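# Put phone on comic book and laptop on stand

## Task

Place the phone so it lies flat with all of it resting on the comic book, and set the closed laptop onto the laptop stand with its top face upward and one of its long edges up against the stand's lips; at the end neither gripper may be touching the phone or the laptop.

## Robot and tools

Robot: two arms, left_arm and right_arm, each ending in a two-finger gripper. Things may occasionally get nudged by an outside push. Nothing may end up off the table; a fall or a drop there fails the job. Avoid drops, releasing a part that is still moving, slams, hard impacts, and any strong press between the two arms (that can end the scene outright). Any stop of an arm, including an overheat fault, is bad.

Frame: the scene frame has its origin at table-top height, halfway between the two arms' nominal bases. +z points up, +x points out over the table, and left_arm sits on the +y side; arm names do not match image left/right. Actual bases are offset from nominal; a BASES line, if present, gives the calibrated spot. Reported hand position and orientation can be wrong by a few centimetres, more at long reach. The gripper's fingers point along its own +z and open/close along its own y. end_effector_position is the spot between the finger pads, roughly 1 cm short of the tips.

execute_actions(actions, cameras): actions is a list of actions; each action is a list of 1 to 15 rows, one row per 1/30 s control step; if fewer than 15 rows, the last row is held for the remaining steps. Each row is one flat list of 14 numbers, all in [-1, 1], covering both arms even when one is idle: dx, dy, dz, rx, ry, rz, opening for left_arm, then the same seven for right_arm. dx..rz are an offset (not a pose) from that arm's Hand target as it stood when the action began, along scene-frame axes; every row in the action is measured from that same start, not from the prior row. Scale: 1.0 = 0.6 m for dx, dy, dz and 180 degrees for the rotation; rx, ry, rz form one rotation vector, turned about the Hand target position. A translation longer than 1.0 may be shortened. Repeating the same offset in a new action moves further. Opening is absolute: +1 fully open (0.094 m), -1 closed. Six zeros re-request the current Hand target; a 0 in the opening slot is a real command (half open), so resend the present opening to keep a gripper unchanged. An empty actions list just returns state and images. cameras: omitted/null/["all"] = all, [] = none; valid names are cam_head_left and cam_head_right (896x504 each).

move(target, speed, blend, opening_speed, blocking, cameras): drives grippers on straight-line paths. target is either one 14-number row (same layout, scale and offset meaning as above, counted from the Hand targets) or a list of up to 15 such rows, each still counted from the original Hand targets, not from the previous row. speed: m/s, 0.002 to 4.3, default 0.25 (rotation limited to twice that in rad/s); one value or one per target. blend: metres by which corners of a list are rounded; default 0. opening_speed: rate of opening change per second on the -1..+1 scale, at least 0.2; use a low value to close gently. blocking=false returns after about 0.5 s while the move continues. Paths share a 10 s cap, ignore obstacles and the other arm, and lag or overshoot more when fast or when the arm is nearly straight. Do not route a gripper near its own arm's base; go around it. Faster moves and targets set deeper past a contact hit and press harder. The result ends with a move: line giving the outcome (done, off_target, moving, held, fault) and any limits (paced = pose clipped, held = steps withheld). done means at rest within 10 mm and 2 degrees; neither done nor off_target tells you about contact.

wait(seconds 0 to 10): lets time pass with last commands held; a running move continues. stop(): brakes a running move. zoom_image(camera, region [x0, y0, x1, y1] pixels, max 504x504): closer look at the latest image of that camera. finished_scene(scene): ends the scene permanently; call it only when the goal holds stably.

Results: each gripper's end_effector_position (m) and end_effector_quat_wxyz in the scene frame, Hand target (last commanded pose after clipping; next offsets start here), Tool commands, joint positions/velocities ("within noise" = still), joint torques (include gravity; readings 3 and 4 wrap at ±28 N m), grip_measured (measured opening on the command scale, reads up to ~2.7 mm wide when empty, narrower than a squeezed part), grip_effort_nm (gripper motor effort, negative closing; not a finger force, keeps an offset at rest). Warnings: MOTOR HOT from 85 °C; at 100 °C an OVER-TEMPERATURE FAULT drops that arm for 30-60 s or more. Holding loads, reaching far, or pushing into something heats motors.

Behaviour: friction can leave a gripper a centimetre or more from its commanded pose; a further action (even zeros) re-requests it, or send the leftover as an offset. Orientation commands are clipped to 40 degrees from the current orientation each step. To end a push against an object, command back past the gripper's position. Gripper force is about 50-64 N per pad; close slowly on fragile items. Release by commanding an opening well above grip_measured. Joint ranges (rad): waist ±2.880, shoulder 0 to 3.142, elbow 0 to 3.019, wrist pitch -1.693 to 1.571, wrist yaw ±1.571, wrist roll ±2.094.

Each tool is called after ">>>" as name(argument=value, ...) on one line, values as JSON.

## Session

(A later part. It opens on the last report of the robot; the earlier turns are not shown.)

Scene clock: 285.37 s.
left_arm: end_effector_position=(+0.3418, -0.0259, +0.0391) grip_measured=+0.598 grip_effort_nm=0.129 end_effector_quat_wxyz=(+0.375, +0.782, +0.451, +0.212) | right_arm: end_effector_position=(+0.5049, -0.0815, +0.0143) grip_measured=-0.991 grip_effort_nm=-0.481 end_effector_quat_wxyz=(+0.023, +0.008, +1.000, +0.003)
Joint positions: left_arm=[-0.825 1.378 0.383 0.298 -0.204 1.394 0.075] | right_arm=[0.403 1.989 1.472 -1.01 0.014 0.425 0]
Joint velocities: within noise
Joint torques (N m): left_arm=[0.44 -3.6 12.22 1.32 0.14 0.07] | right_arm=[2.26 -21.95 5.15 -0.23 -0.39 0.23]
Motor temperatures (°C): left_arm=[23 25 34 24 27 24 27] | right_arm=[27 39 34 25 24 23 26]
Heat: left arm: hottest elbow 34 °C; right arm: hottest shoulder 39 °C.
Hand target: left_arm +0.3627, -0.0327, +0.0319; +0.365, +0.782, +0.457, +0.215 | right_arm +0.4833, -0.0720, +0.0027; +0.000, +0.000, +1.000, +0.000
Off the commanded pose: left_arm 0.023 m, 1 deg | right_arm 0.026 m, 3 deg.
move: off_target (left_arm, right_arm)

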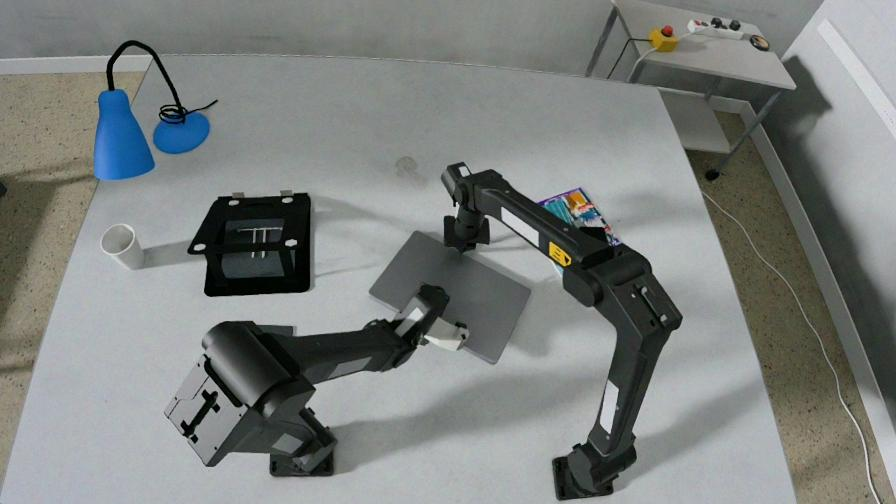

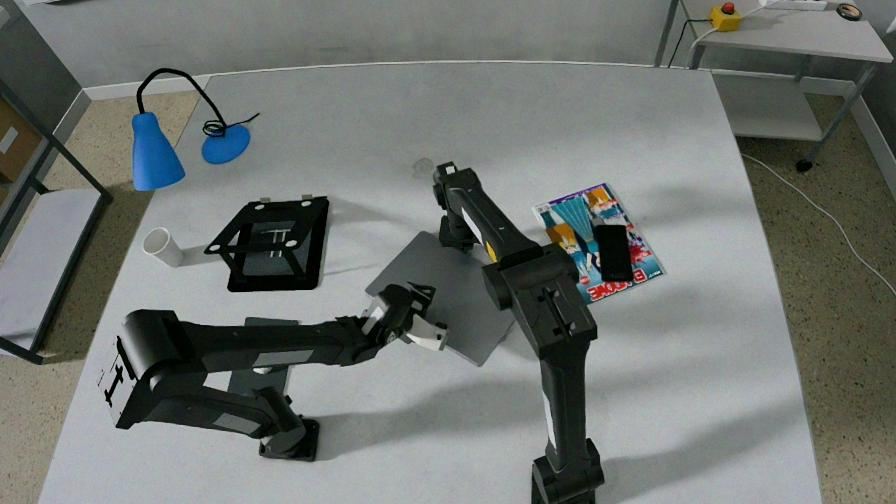

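>>> move(target=[0.01,-0.005,0.0,0,0,0,-0.9,0,0,0,0,0,0,-1], speed=0.1, opening_speed=0.5)

>>> zoom_image(camera="cam_head_left", region=[340, 220, 560, 390])

>>> zoom_image(camera="cam_head_right", region=[330, 220, 550, 390])

Scene clock: 292.07 s.
left_arm: end_effector_position=(+0.3400, -0.0247, +0.0297) grip_measured=+0.002 grip_effort_nm=-1.009 end_effector_quat_wxyz=(+0.365, +0.788, +0.451, +0.207) | right_arm: end_effector_position=(+0.5075, -0.0836, +0.0144) grip_measured=-0.991 grip_effort_nm=-0.486 end_effector_quat_wxyz=(+0.028, +0.010, +1.000, -0.002)
Joint positions: left_arm=[-0.822 1.402 0.383 0.299 -0.196 1.397 0.047] | right_arm=[0.401 1.989 1.472 -1.004 0.025 0.425 0]
Joint velocities: within noise
Joint torques (N m): left_arm=[1.03 -5.07 13.23 1.24 0 0.11] | right_arm=[2.26 -22.07 5.23 -0.43 -0.78 0.23]
Motor temperatures (°C): left_arm=[23 25 35 24 27 24 27] | right_arm=[27 39 34 25 24 23 26]
Heat: left arm: hottest elbow 35 °C; right arm: hottest shoulder 39 °C.
Hand target: left_arm +0.3688, -0.0357, +0.0320; +0.365, +0.782, +0.457, +0.215 | right_arm +0.4833, -0.0720, +0.0027; +0.000, +0.000, +1.000, +0.000
Off the commanded pose: left_arm 0.031 m, 1 deg | right_arm 0.029 m, 3 deg.
move: off_target (left_arm, right_arm)

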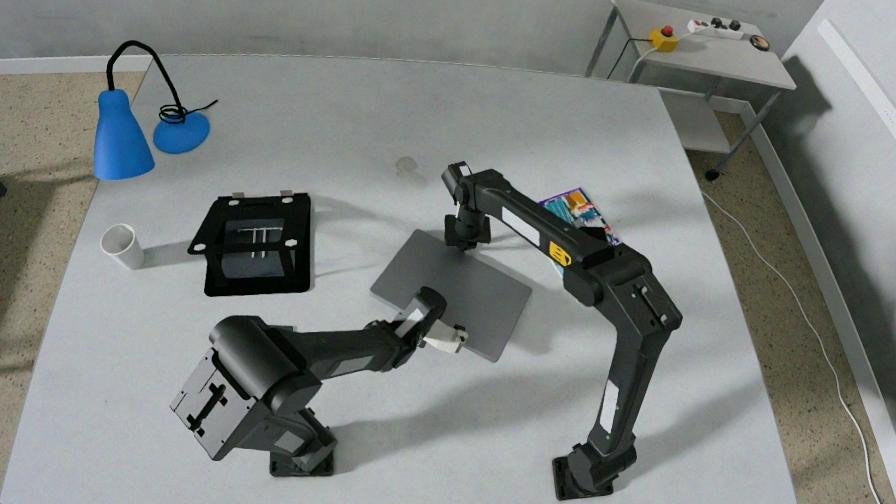

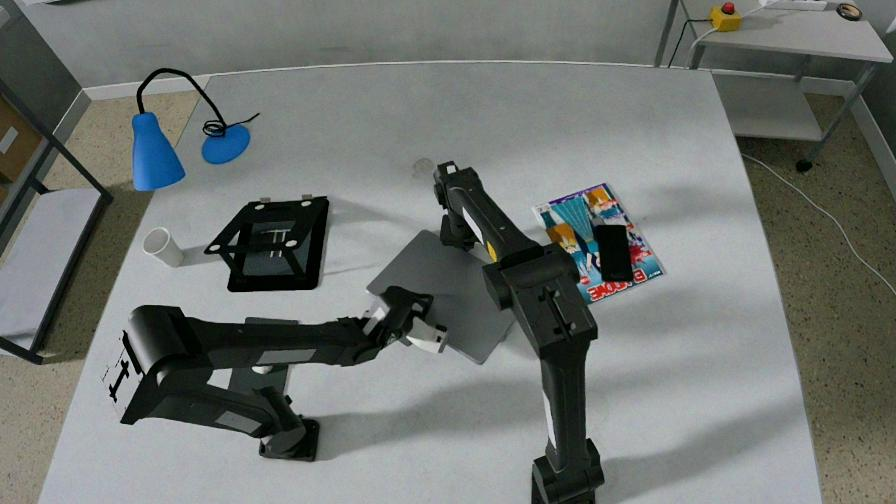

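Scaled by 2.291.

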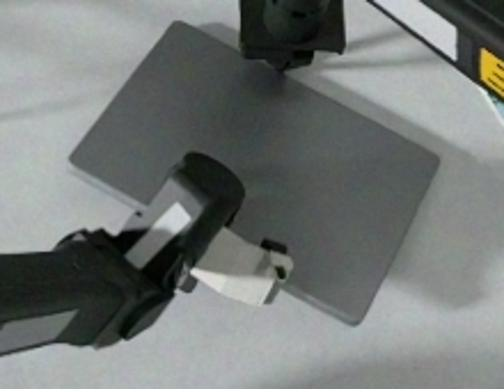

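Scaled by 2.291.

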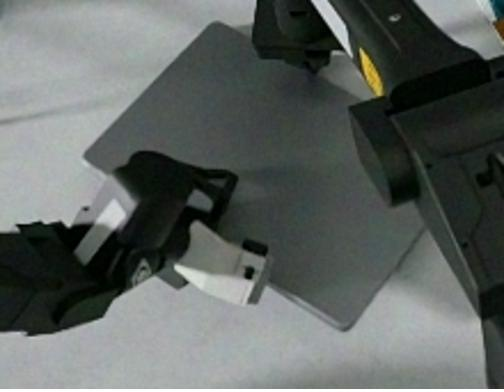

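>>> move(target=[[-0.015,0.0,0.07,0,0,0,-0.9,0,0,0,0,0,0,-1],[-0.01,0.0,0.15,0,0,0,-0.9,0,0,0,0,0,0,-1]], speed=0.08)

>>> zoom_image(camera="cam_head_left", region=[340, 220, 560, 390])

>>> zoom_image(camera="cam_head_right", region=[330, 220, 550, 390])

Scene clock: 299.97 s.
left_arm: end_effector_position=(+0.3503, -0.0291, +0.1074) grip_measured=-0.575 grip_effort_nm=-0.930 end_effector_quat_wxyz=(+0.360, +0.785, +0.458, +0.211) | right_arm: end_effector_position=(+0.5028, -0.0771, +0.0143) grip_measured=-0.991 grip_effort_nm=-0.491 end_effector_quat_wxyz=(+0.021, +0.006, +1.000, +0.006)
Joint positions: left_arm=[-0.818 1.174 0.504 -0.06 -0.209 1.391 0.02] | right_arm=[0.409 1.989 1.472 -1.011 0.007 0.426 0]
Joint velocities: within noise
Joint torques (N m): left_arm=[-0.79 -7.53 13.63 0.81 0.13 0.06] | right_arm=[1.79 -22.01 5.18 -0.18 -0.16 0.22]
Motor temperatures (°C): left_arm=[23 25 35 24 27 24 27] | right_arm=[27 39 33 25 25 23 26]
Heat: left arm: hottest elbow 35 °C; right arm: hottest shoulder 39 °C.
Hand target: left_arm +0.3628, -0.0357, +0.1221; +0.365, +0.782, +0.457, +0.215 | right_arm +0.4834, -0.0721, +0.0027; +0.000, +0.000, +1.000, +0.000
Off the commanded pose: left_arm 0.020 m, 1 deg | right_arm 0.023 m, 3 deg.
move: off_target (left_arm, right_arm)

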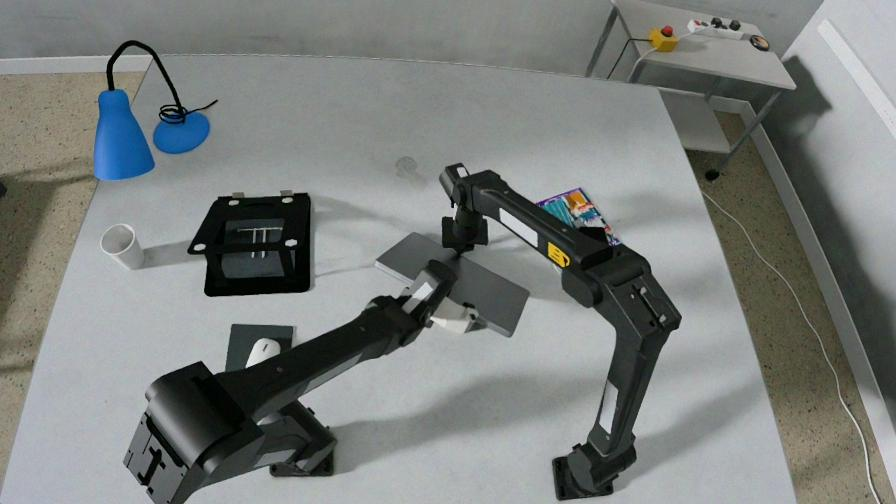

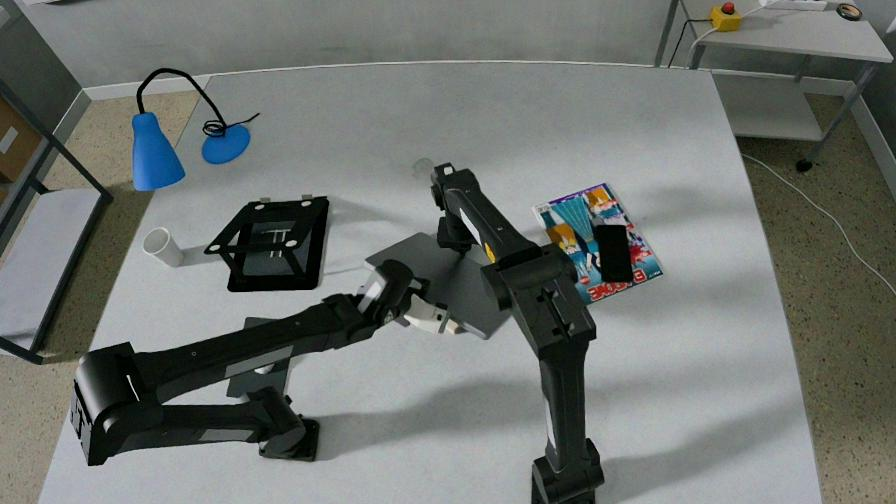

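Scaled by 2.291.

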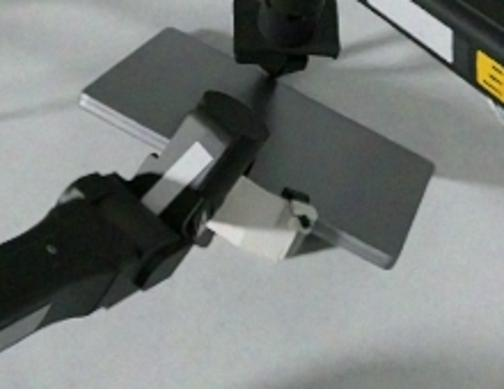

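Scaled by 2.291.

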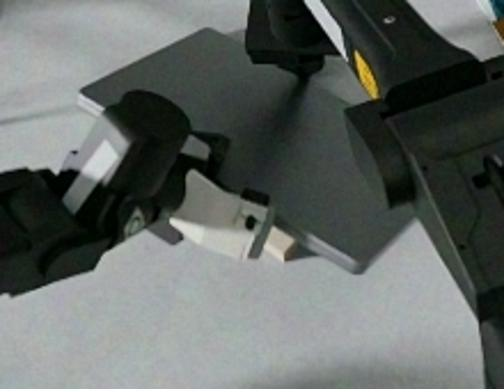

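>>> move(target=[[-0.05,0.02,0.04,0,0,0,-0.95,0,0,0,0,0,0,-1],[-0.06,0.03,0.23,0,0,0,-0.95,0,0,0,0,0,0,-1]], speed=0.1)

>>> zoom_image(camera="cam_head_left", region=[340, 220, 560, 390])

>>> zoom_image(camera="cam_head_right", region=[330, 220, 550, 390])

Scene clock: 305.60 s.
left_arm: end_effector_position=(+0.2933, +0.0245, +0.1519) grip_measured=-0.632 grip_effort_nm=-1.004 end_effector_quat_wxyz=(+0.262, +0.816, +0.481, +0.185) | right_arm: end_effector_position=(+0.5028, -0.0771, +0.0143) grip_measured=-0.991 grip_effort_nm=-0.486 end_effector_quat_wxyz=(+0.021, +0.006, +1.000, +0.006)
Joint positions: left_arm=[-0.835 0.891 0.575 -0.638 -0.229 1.342 0.017] | right_arm=[0.409 1.989 1.472 -1.011 0.007 0.426 0]
Joint velocities: within noise
Joint torques (N m): left_arm=[-2.84 -10.17 25.5 1.61 -0.61 0.22] | right_arm=[1.79 -21.95 5.19 -0.21 -0.16 0.22]
Motor temperatures (°C): left_arm=[23 25 36 24 27 24 28] | right_arm=[27 39 33 25 24 23 26]
Heat: left arm: hottest elbow 36 °C; right arm: hottest shoulder 39 °C.
Hand target: left_arm +0.3268, -0.0178, +0.2599; +0.365, +0.782, +0.457, +0.215 | right_arm +0.4834, -0.0721, +0.0027; +0.000, +0.000, +1.000, +0.000
Off the commanded pose: left_arm 0.121 m, 13 deg | right_arm 0.023 m, 3 deg.
move: off_target (left_arm, right_arm)

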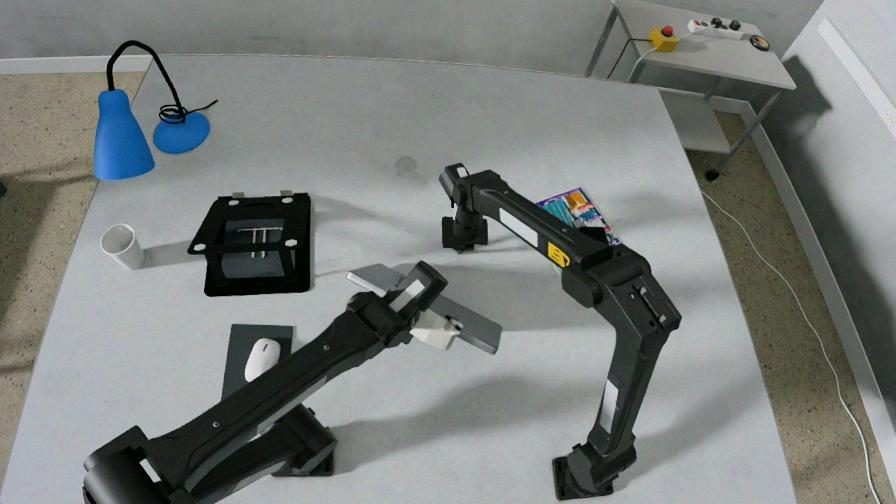

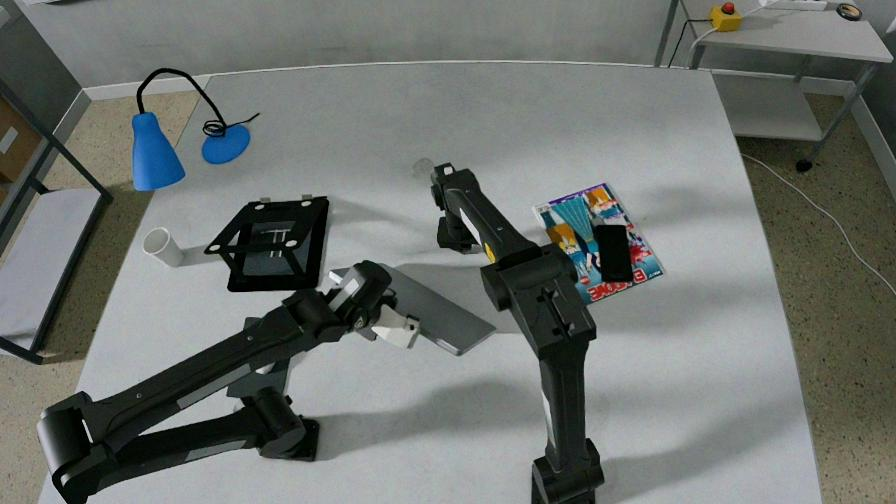

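Scaled by 2.291.

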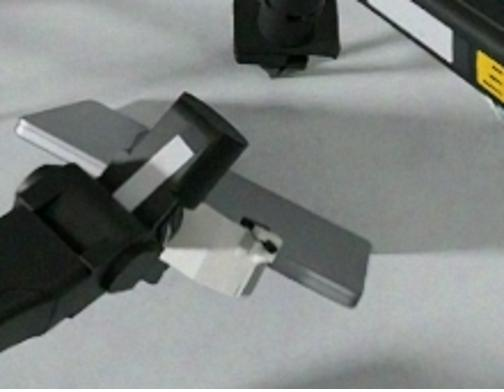

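Scaled by 2.291.

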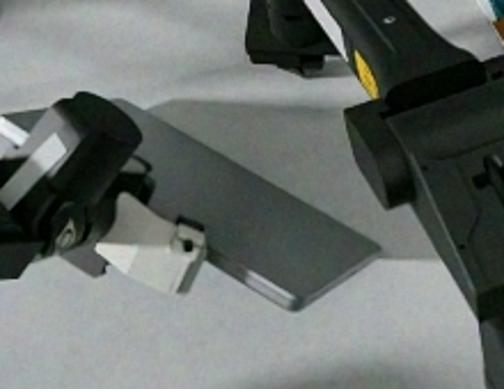

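>>> move(target=[[0.15,0.0,0.1,0,0,0,-0.95,0.15,-0.3,0.2,0,0,0,-1]], speed=0.12)

>>> zoom_image(camera="cam_head_left", region=[340, 220, 560, 390])

>>> zoom_image(camera="cam_head_right", region=[330, 220, 550, 390])

Scene clock: 317.80 s.
left_arm: end_effector_position=(+0.3528, +0.0230, +0.1841) grip_measured=-0.635 grip_effort_nm=-1.004 end_effector_quat_wxyz=(+0.234, +0.838, +0.466, +0.160) | right_arm: end_effector_position=(+0.5541, -0.2507, +0.1055) grip_measured=-0.991 grip_effort_nm=-0.486 end_effector_quat_wxyz=(-0.021, +0.001, +1.000, -0.003)
Joint positions: left_arm=[-0.668 1.042 0.774 -0.735 -0.094 1.515 0.017] | right_arm=[0.096 1.961 1.685 -1.337 0.001 0.103 0]
Joint velocities: within noise
Joint torques (N m): left_arm=[-0.67 -12.57 -26.63 3.11 0.16 -0.14] | right_arm=[-0.09 -22.48 12.16 -0.5 -0.01 0.1]
Motor temperatures (°C): left_arm=[23 25 40 24 27 24 28] | right_arm=[27 40 33 25 24 23 26]
Heat: left arm: hottest elbow 40 °C; right arm: hottest shoulder 40 °C.
Hand target: left_arm +0.4168, -0.0178, +0.3200; +0.365, +0.782, +0.457, +0.215 | right_arm +0.5733, -0.2520, +0.1228; +0.000, +0.000, +1.000, +0.000
Off the commanded pose: left_arm 0.156 m, 18 deg | right_arm 0.026 m, 2 deg.
move: off_target (left_arm, right_arm)

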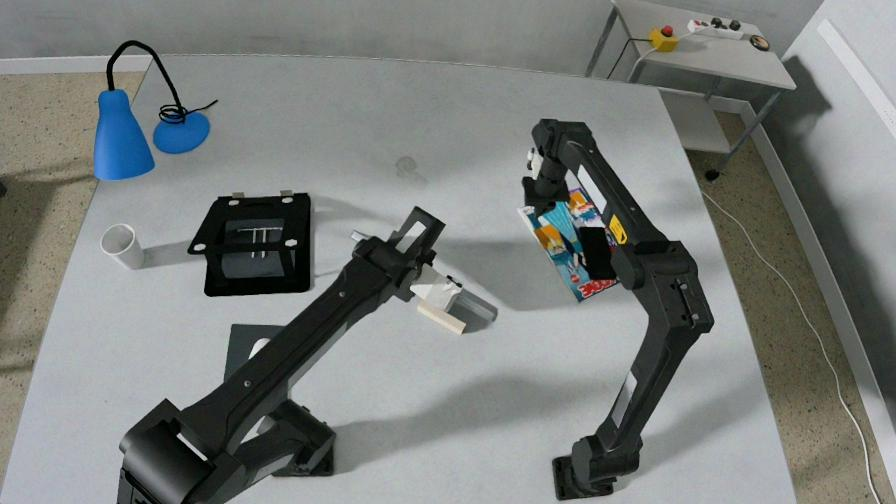

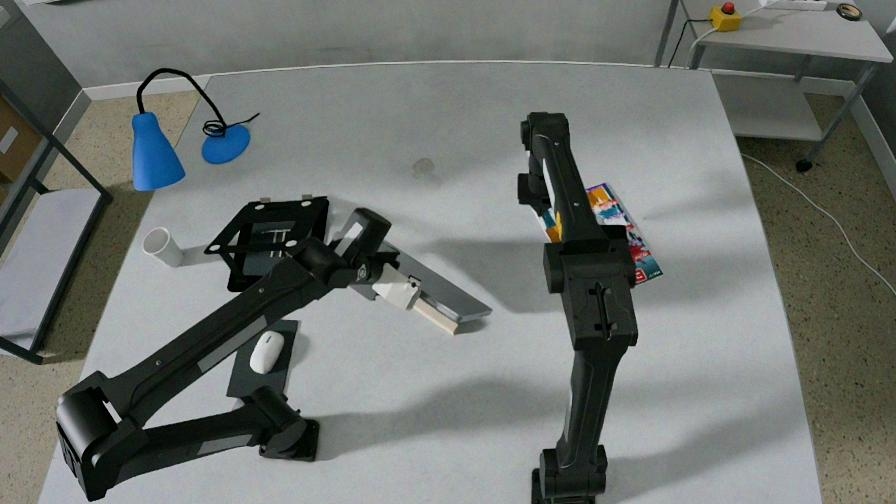

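Scaled by 2.291.

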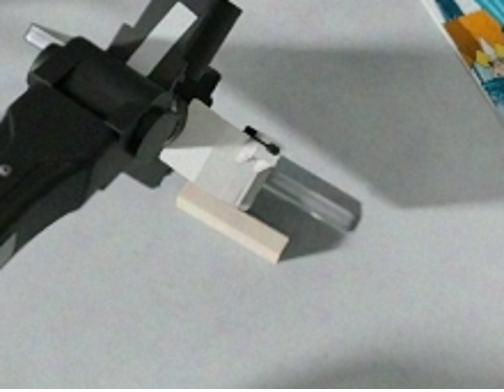

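Scaled by 2.291.

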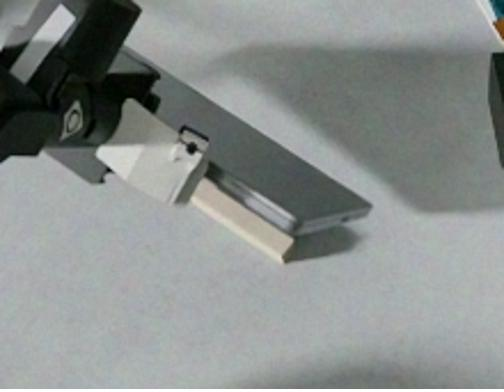

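>>> move(target=[[0.0,0.05,0.2,0,0,0,-0.95,0,0,0,0,0,0,-1]], speed=0.15)

Scene clock: 346.27 s.
left_arm: end_effector_position=(+0.3804, +0.0296, +0.2961) grip_measured=-0.636 grip_effort_nm=-1.009 end_effector_quat_wxyz=(+0.235, +0.837, +0.471, +0.150) | right_arm: end_effector_position=(+0.5541, -0.2507, +0.1055) grip_measured=-0.991 grip_effort_nm=-0.486 end_effector_quat_wxyz=(-0.021, +0.000, +1.000, -0.003)
Joint positions: left_arm=[-0.591 1.061 1.086 -1.032 -0.039 1.565 0.017] | right_arm=[0.096 1.961 1.685 -1.337 0.001 0.102 0]
Joint velocities: within noise
Joint torques (N m): left_arm=[-0.44 -14.21 -26.95 2.74 0.35 -0.14] | right_arm=[-0.09 -22.12 12.25 -0.27 -0.01 0.09]
Motor temperatures (°C): left_arm=[23 26 62 24 27 24 29] | right_arm=[27 41 39 25 24 23 26]
Heat: left arm: hottest elbow 62 °C; right arm: hottest shoulder 41 °C.
Hand target: left_arm +0.4169, +0.0123, +0.4398; +0.365, +0.782, +0.457, +0.215 | right_arm +0.5734, -0.2520, +0.1228; +0.000, +0.000, +1.000, +0.000
Off the commanded pose: left_arm 0.149 m, 18 deg | right_arm 0.026 m, 2 deg.
move: off_target (left_arm, right_arm)

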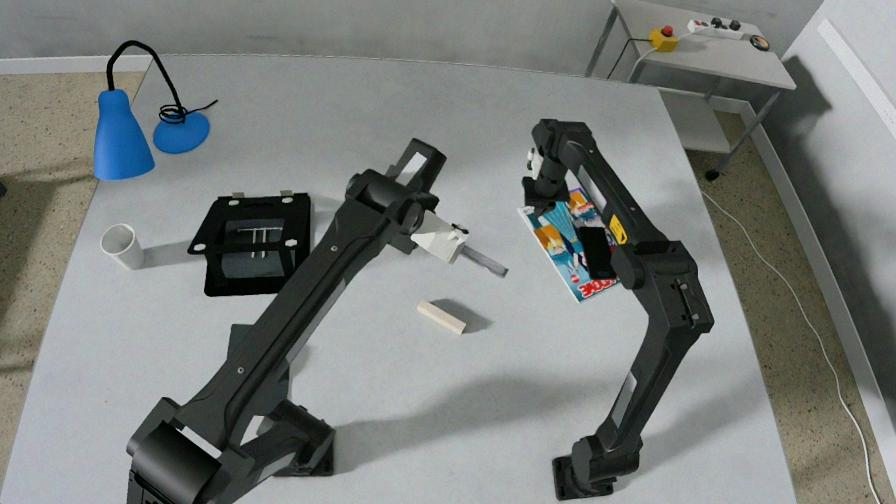

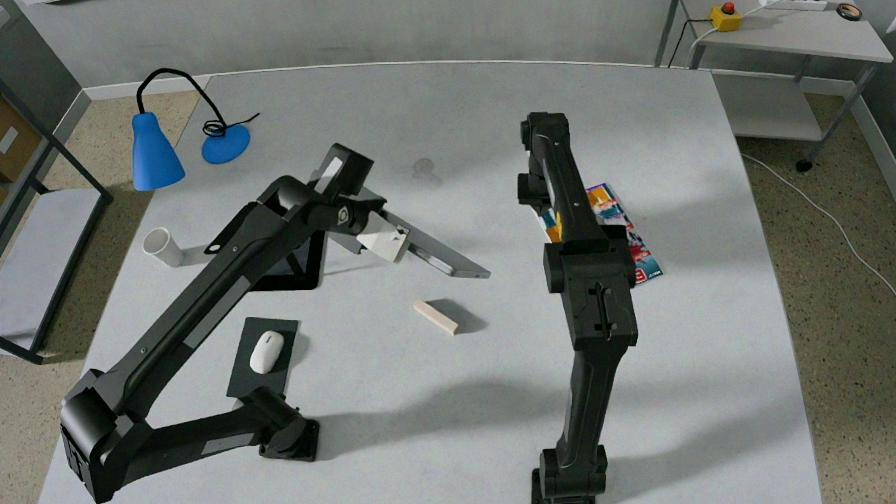

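>>> move(target=[[-0.045,0.72,0.07,-0.046,-0.179,0.154,-0.95,0,0,0,0,0,0,-1]], speed=0.3)

Scene clock: 352.50 s.
left_arm: end_effector_position=(+0.3920, +0.4564, +0.3937) grip_measured=-0.638 grip_effort_nm=-1.009 end_effector_quat_wxyz=(+0.451, +0.538, +0.596, +0.390) | right_arm: end_effector_position=(+0.5541, -0.2507, +0.1055) grip_measured=-0.991 grip_effort_nm=-0.486 end_effector_quat_wxyz=(-0.021, +0.000, +1.000, -0.003)
Joint positions: left_arm=[0.808 0.913 0.92 -0.441 0.81 1.77 0.017] | right_arm=[0.096 1.961 1.685 -1.337 0.001 0.102 0]
Joint velocities: within noise
Joint torques (N m): left_arm=[-2.2 -12.81 17.98 5.29 1.19 -0.55] | right_arm=[-0.09 -22.24 12.23 -0.28 -0.01 0.09]
Motor temperatures (°C): left_arm=[23 26 60 24 27 24 29] | right_arm=[27 41 39 25 24 23 26]
Heat: left arm: hottest elbow 60 °C; right arm: hottest shoulder 41 °C.
Hand target: left_arm +0.3898, +0.4442, +0.4818; +0.469, +0.534, +0.525, +0.468 | right_arm +0.5734, -0.2520, +0.1228; +0.000, +0.000, +1.000, +0.000
Off the commanded pose: left_arm 0.089 m, 12 deg | right_arm 0.026 m, 2 deg.
move: off_target (left_arm, right_arm)

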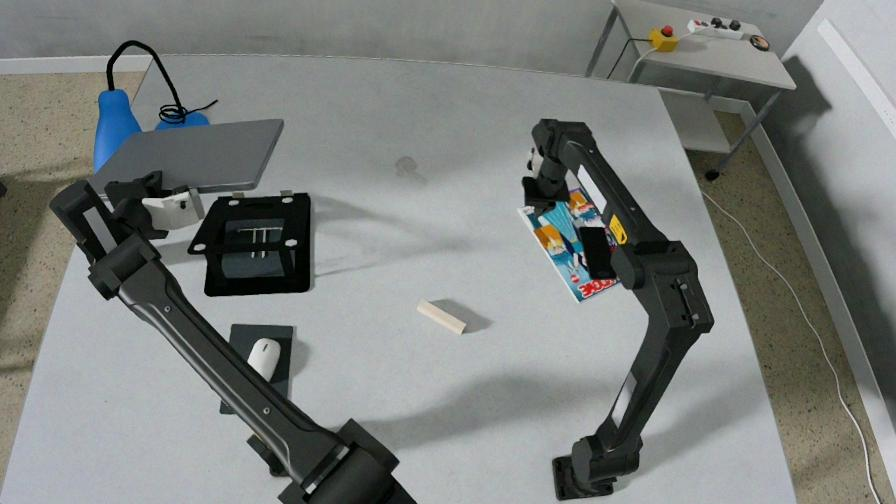

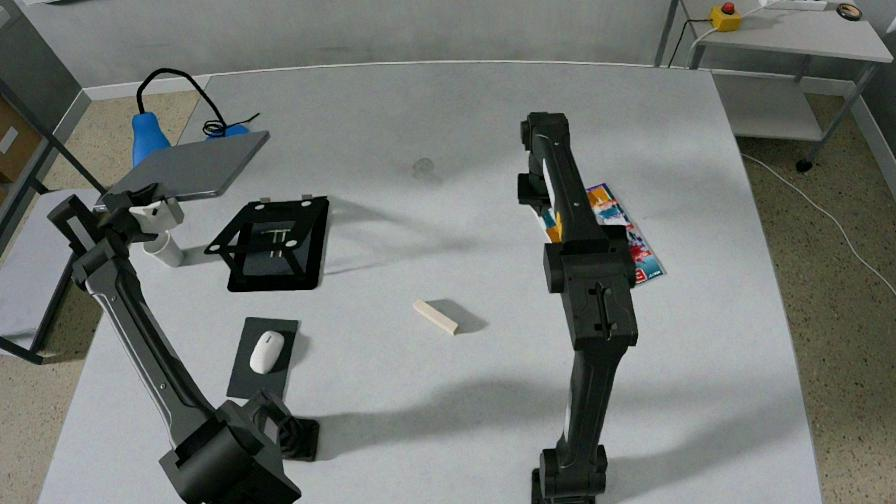

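>>> zoom_image(camera="cam_head_left", region=[60, 90, 340, 320])

>>> zoom_image(camera="cam_head_right", region=[60, 90, 340, 320])

Scaled by 1.800.

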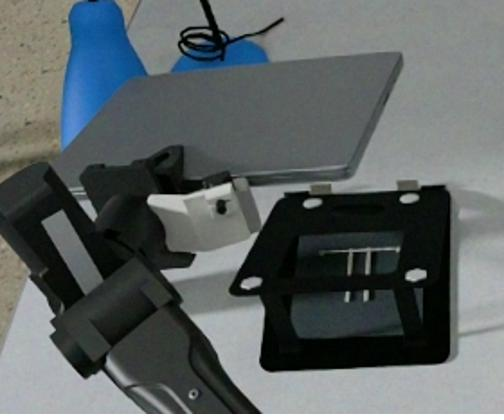

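Scaled by 1.800.

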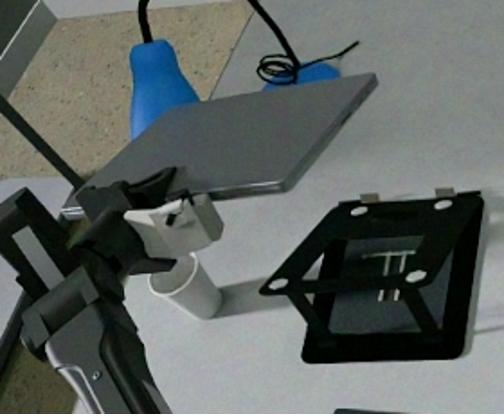

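>>> move(target=[[0.0,0.075,-0.3,0.025,0.03,0,-0.95,0,0,0,0,0,0,-1]], speed=0.2)

>>> zoom_image(camera="cam_head_left", region=[60, 120, 340, 340])

>>> zoom_image(camera="cam_head_right", region=[80, 120, 360, 340])

Scene clock: 367.43 s.
left_arm: end_effector_position=(+0.3799, +0.4761, +0.2232) grip_measured=-0.638 grip_effort_nm=-1.013 end_effector_quat_wxyz=(+0.414, +0.577, +0.590, +0.383) | right_arm: end_effector_position=(+0.5541, -0.2507, +0.1055) grip_measured=-0.991 grip_effort_nm=-0.481 end_effector_quat_wxyz=(-0.021, +0.000, +1.000, -0.003)
Joint positions: left_arm=[0.872 1.069 0.611 -0.119 0.841 1.973 0.017] | right_arm=[0.096 1.961 1.685 -1.337 0.001 0.102 0]
Joint velocities: within noise
Joint torques (N m): left_arm=[-0.38 -12.63 16.47 4.56 1.74 -0.34] | right_arm=[0.03 -22.12 12.26 -0.27 -0.01 0.09]
Motor temperatures (°C): left_arm=[23 26 57 25 29 24 29] | right_arm=[27 42 41 25 24 23 26]
Heat: left arm: hottest elbow 57 °C; right arm: hottest shoulder 42 °C.
Hand target: left_arm +0.3898, +0.4894, +0.3018; +0.422, +0.574, +0.527, +0.463 | right_arm +0.5734, -0.2520, +0.1228; +0.000, +0.000, +1.000, +0.000
Off the commanded pose: left_arm 0.080 m, 12 deg | right_arm 0.026 m, 2 deg.
move: off_target (left_arm, right_arm)

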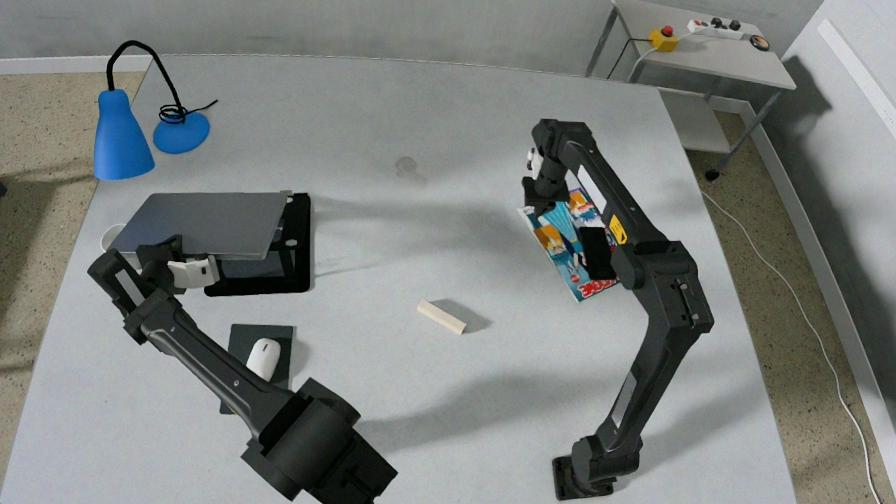

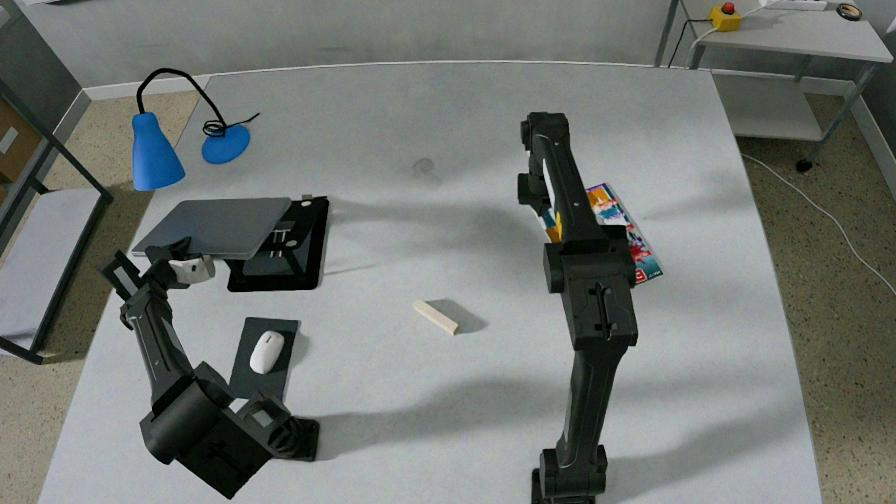

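Scaled by 1.800.

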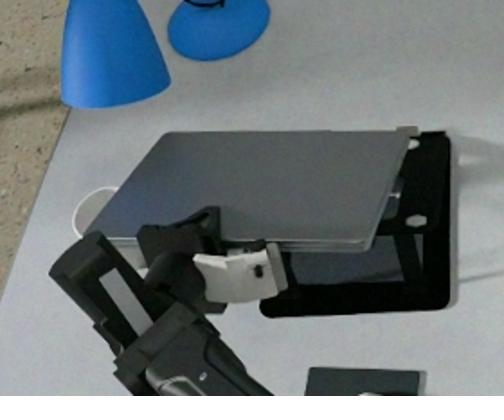

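Scaled by 1.800.

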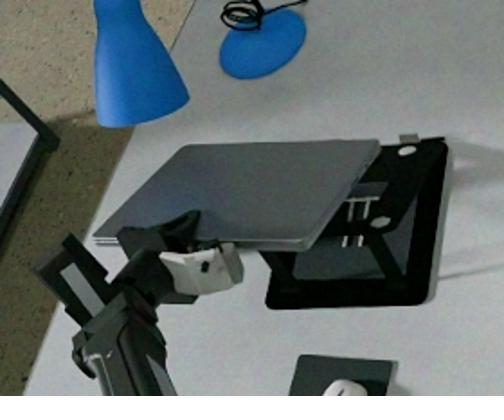

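>>> move(target=[[0.04,-0.1,-0.06,0.0,0.02,0,-0.95,0,0,0,0,0,0,-1]], speed=0.15)

>>> zoom_image(camera="cam_head_left", region=[80, 140, 340, 320])

>>> zoom_image(camera="cam_head_right", region=[100, 140, 360, 320])

Scene clock: 378.03 s.
left_arm: end_effector_position=(+0.3917, +0.4198, +0.1762) grip_measured=-0.637 grip_effort_nm=-1.009 end_effector_quat_wxyz=(+0.379, +0.602, +0.607, +0.354) | right_arm: end_effector_position=(+0.5541, -0.2507, +0.1055) grip_measured=-0.991 grip_effort_nm=-0.481 end_effector_quat_wxyz=(-0.021, +0.000, +1.000, -0.003)
Joint positions: left_arm=[0.689 1.032 0.506 -0.092 0.647 1.938 0.017] | right_arm=[0.096 1.961 1.685 -1.337 0.001 0.102 0]
Joint velocities: within noise
Joint torques (N m): left_arm=[-2.43 -13.8 16.32 5.11 1.45 -0.48] | right_arm=[-0.03 -22.12 12.26 -0.27 -0.01 0.09]
Motor temperatures (°C): left_arm=[23 26 54 25 30 24 29] | right_arm=[27 42 42 25 24 23 26]
Heat: left arm: hottest elbow 54 °C; right arm: hottest shoulder 42 °C.
Hand target: left_arm +0.4138, +0.4293, +0.2658; +0.406, +0.588, +0.540, +0.445 | right_arm +0.5734, -0.2520, +0.1228; +0.000, +0.000, +1.000, +0.000
Off the commanded pose: left_arm 0.093 m, 13 deg | right_arm 0.026 m, 2 deg.
move: off_target (left_arm, right_arm)

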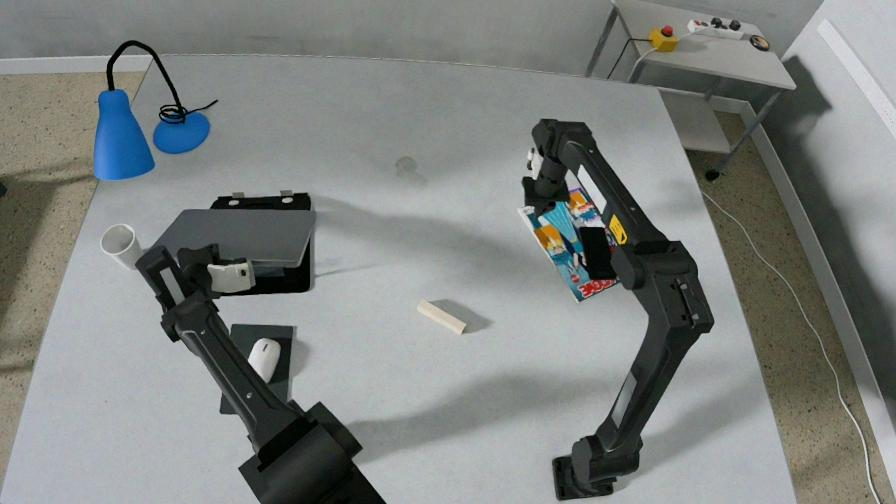

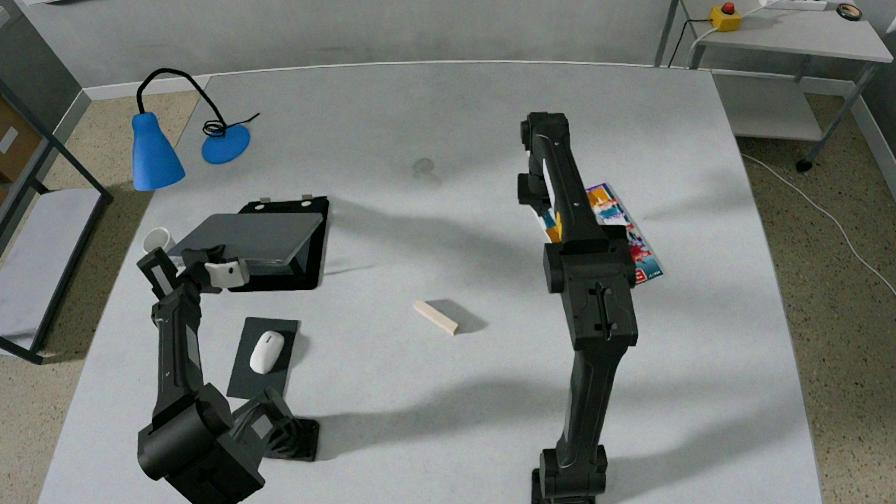

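Scaled by 1.938.

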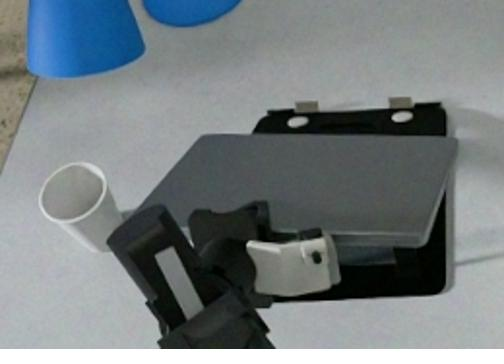

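Scaled by 1.938.

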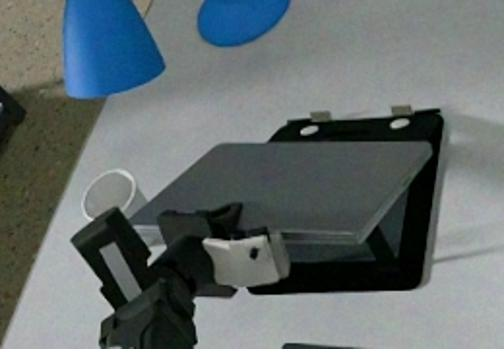

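>>> move(target=[[0.11,-0.0,-0.01,0.0,0.0,0.02,-0.95,0,0,0,0,0,0,-1]], speed=0.12)

>>> zoom_image(camera="cam_head_left", region=[80, 140, 340, 320])

>>> zoom_image(camera="cam_head_right", region=[100, 140, 360, 320])

Scene clock: 385.53 s.
left_arm: end_effector_position=(+0.4253, +0.4074, +0.1585) grip_measured=-0.637 grip_effort_nm=-1.009 end_effector_quat_wxyz=(+0.353, +0.595, +0.623, +0.365) | right_arm: end_effector_position=(+0.5541, -0.2507, +0.1055) grip_measured=-0.991 grip_effort_nm=-0.486 end_effector_quat_wxyz=(-0.021, +0.000, +1.000, -0.003)
Joint positions: left_arm=[0.549 1.114 0.506 0.034 0.464 1.846 0.017] | right_arm=[0.096 1.961 1.685 -1.337 0.001 0.102 0]
Joint velocities: within noise
Joint torques (N m): left_arm=[-2.78 -10.17 21.68 4.89 0.81 -0.45] | right_arm=[0.03 -22.18 12.26 -0.27 -0.01 0.09]
Motor temperatures (°C): left_arm=[23 27 52 25 31 24 29] | right_arm=[27 42 42 25 24 23 26]
Heat: left arm: hottest elbow 52 °C; right arm: hottest shoulder 42 °C.
Hand target: left_arm +0.4798, +0.4293, +0.2598; +0.391, +0.571, +0.559, +0.457 | right_arm +0.5734, -0.2520, +0.1228; +0.000, +0.000, +1.000, +0.000
Off the commanded pose: left_arm 0.117 m, 14 deg | right_arm 0.026 m, 2 deg.
move: off_target (left_arm, right_arm)

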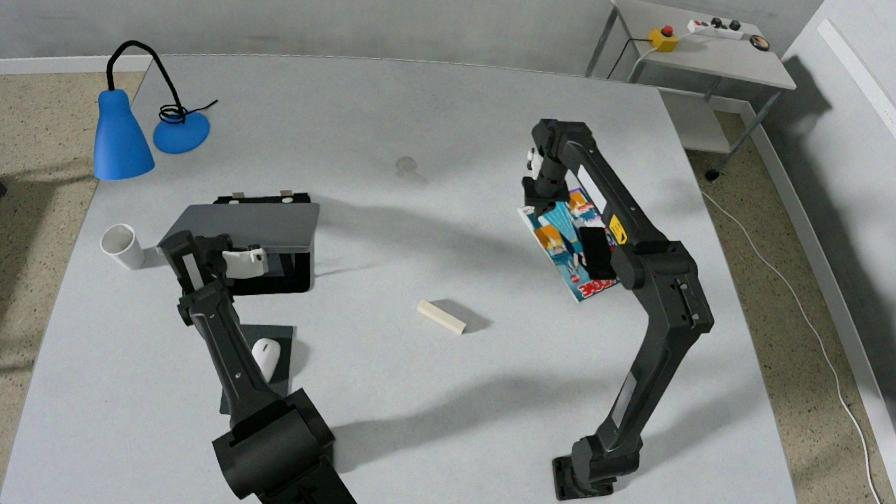

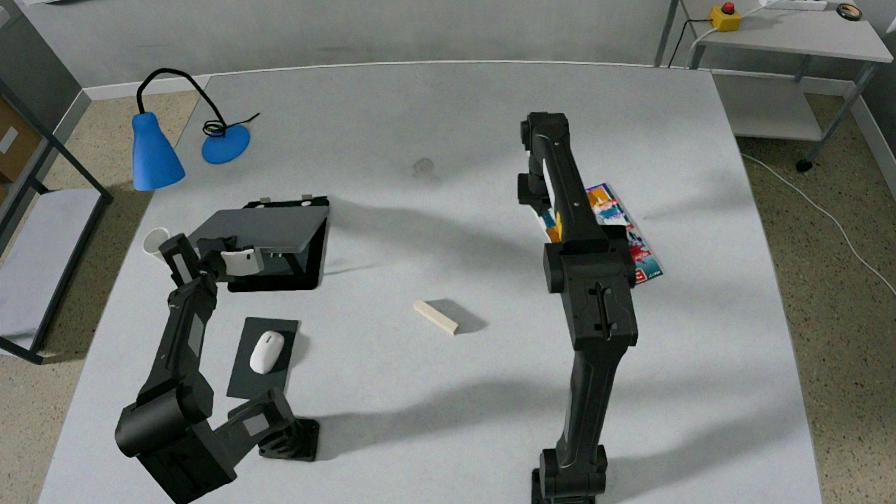

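Scaled by 1.938.

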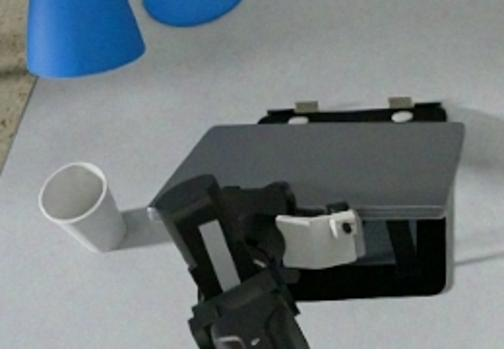

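Scaled by 1.938.

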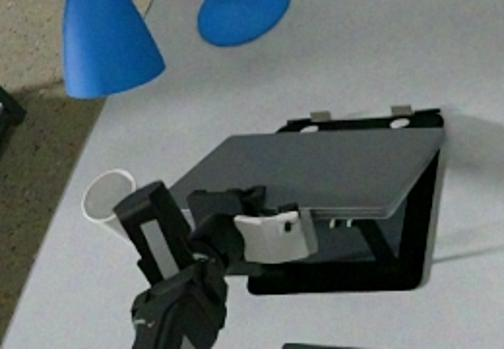

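>>> move(target=[[0.12,0.03,-0.035,0.0,0.0,0.02,-0.95,0,0,0,0,0,0,-1]], speed=0.12)

>>> zoom_image(camera="cam_head_left", region=[80, 140, 340, 320])

>>> zoom_image(camera="cam_head_right", region=[100, 140, 360, 320])

Scene clock: 390.63 s.
left_arm: end_effector_position=(+0.4862, +0.4196, +0.1511) grip_measured=-0.637 grip_effort_nm=-1.009 end_effector_quat_wxyz=(+0.344, +0.580, +0.632, +0.381) | right_arm: end_effector_position=(+0.5541, -0.2507, +0.1055) grip_measured=-0.991 grip_effort_nm=-0.486 end_effector_quat_wxyz=(-0.021, +0.000, +1.000, -0.003)
Joint positions: left_arm=[0.463 1.304 0.611 0.165 0.348 1.775 0.017] | right_arm=[0.096 1.961 1.685 -1.337 0.001 0.102 0]
Joint velocities: within noise
Joint torques (N m): left_arm=[-2.37 -10.52 22.04 5.11 -0.27 -0.22] | right_arm=[0.03 -22.07 12.26 -0.28 -0.01 0.09]
Motor temperatures (°C): left_arm=[23 26 53 25 30 24 29] | right_arm=[27 42 43 25 24 23 26]
Heat: left arm: hottest elbow 53 °C; right arm: hottest elbow 43 °C.
Hand target: left_arm +0.5518, +0.4474, +0.2389; +0.377, +0.553, +0.576, +0.469 | right_arm +0.5734, -0.2520, +0.1228; +0.000, +0.000, +1.000, +0.000
Off the commanded pose: left_arm 0.113 m, 13 deg | right_arm 0.026 m, 2 deg.
move: off_target (left_arm, right_arm)

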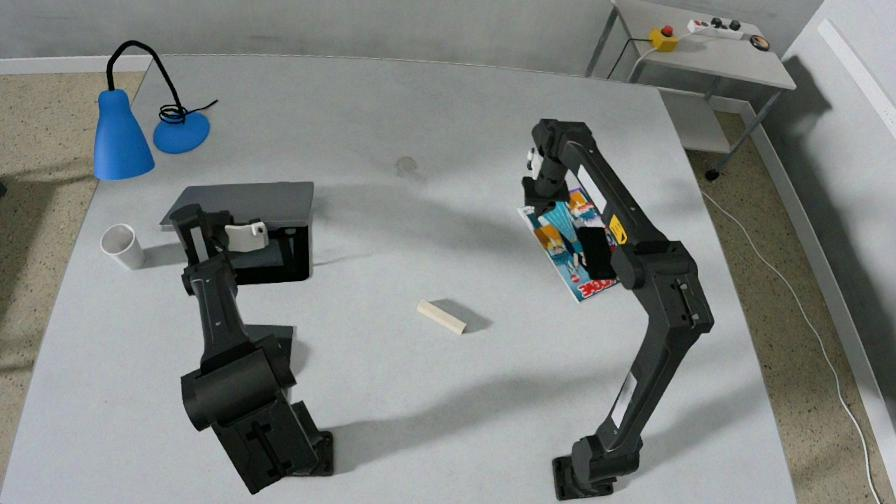

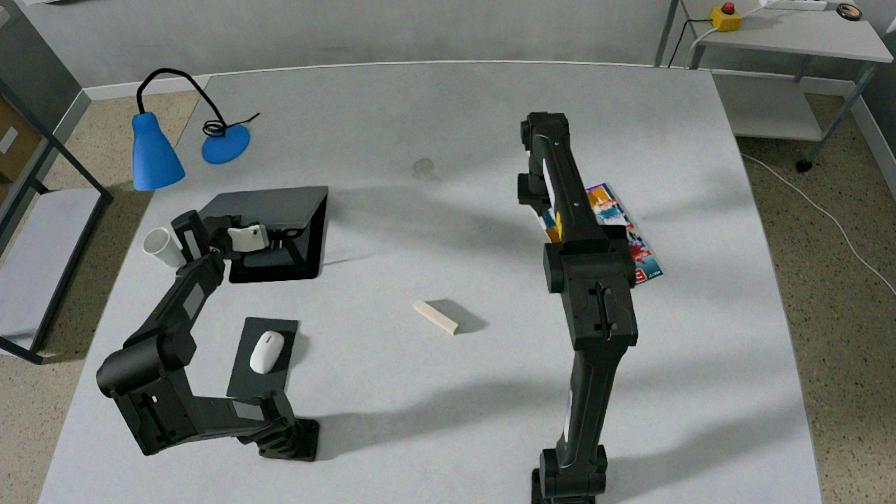

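Scaled by 1.938.

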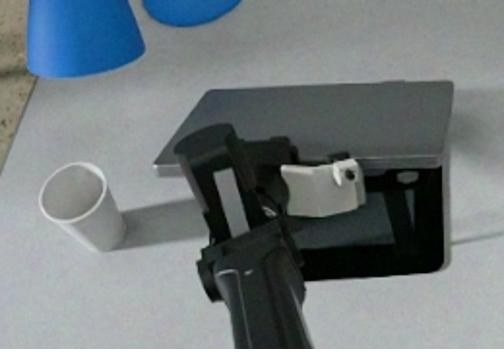

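Scaled by 1.938.

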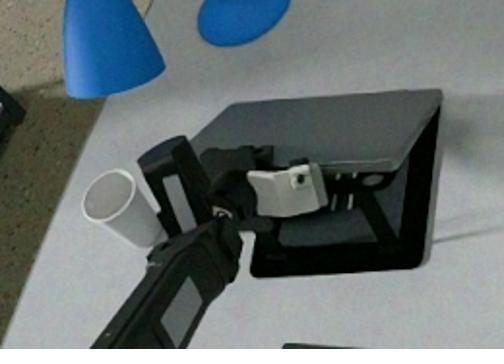

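>>> zoom_image(camera="cam_head_left", region=[180, 165, 330, 290])

>>> zoom_image(camera="cam_head_right", region=[200, 165, 350, 290])

Scaled by 3.360.

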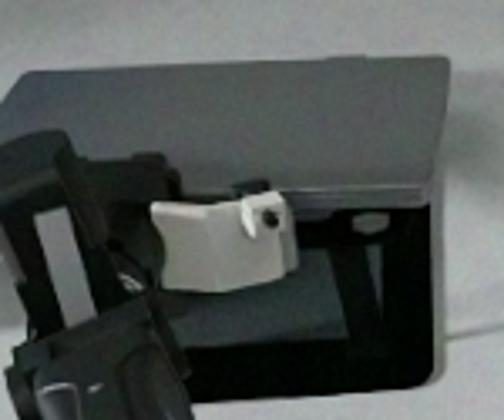

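Scaled by 3.360.

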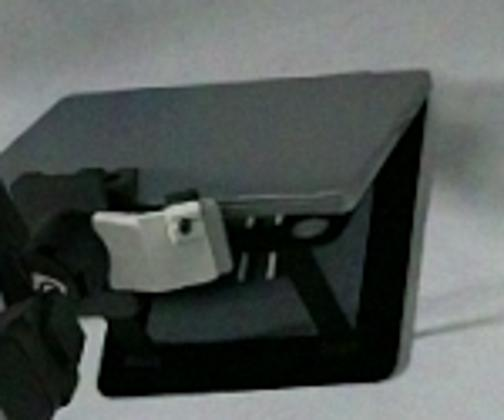

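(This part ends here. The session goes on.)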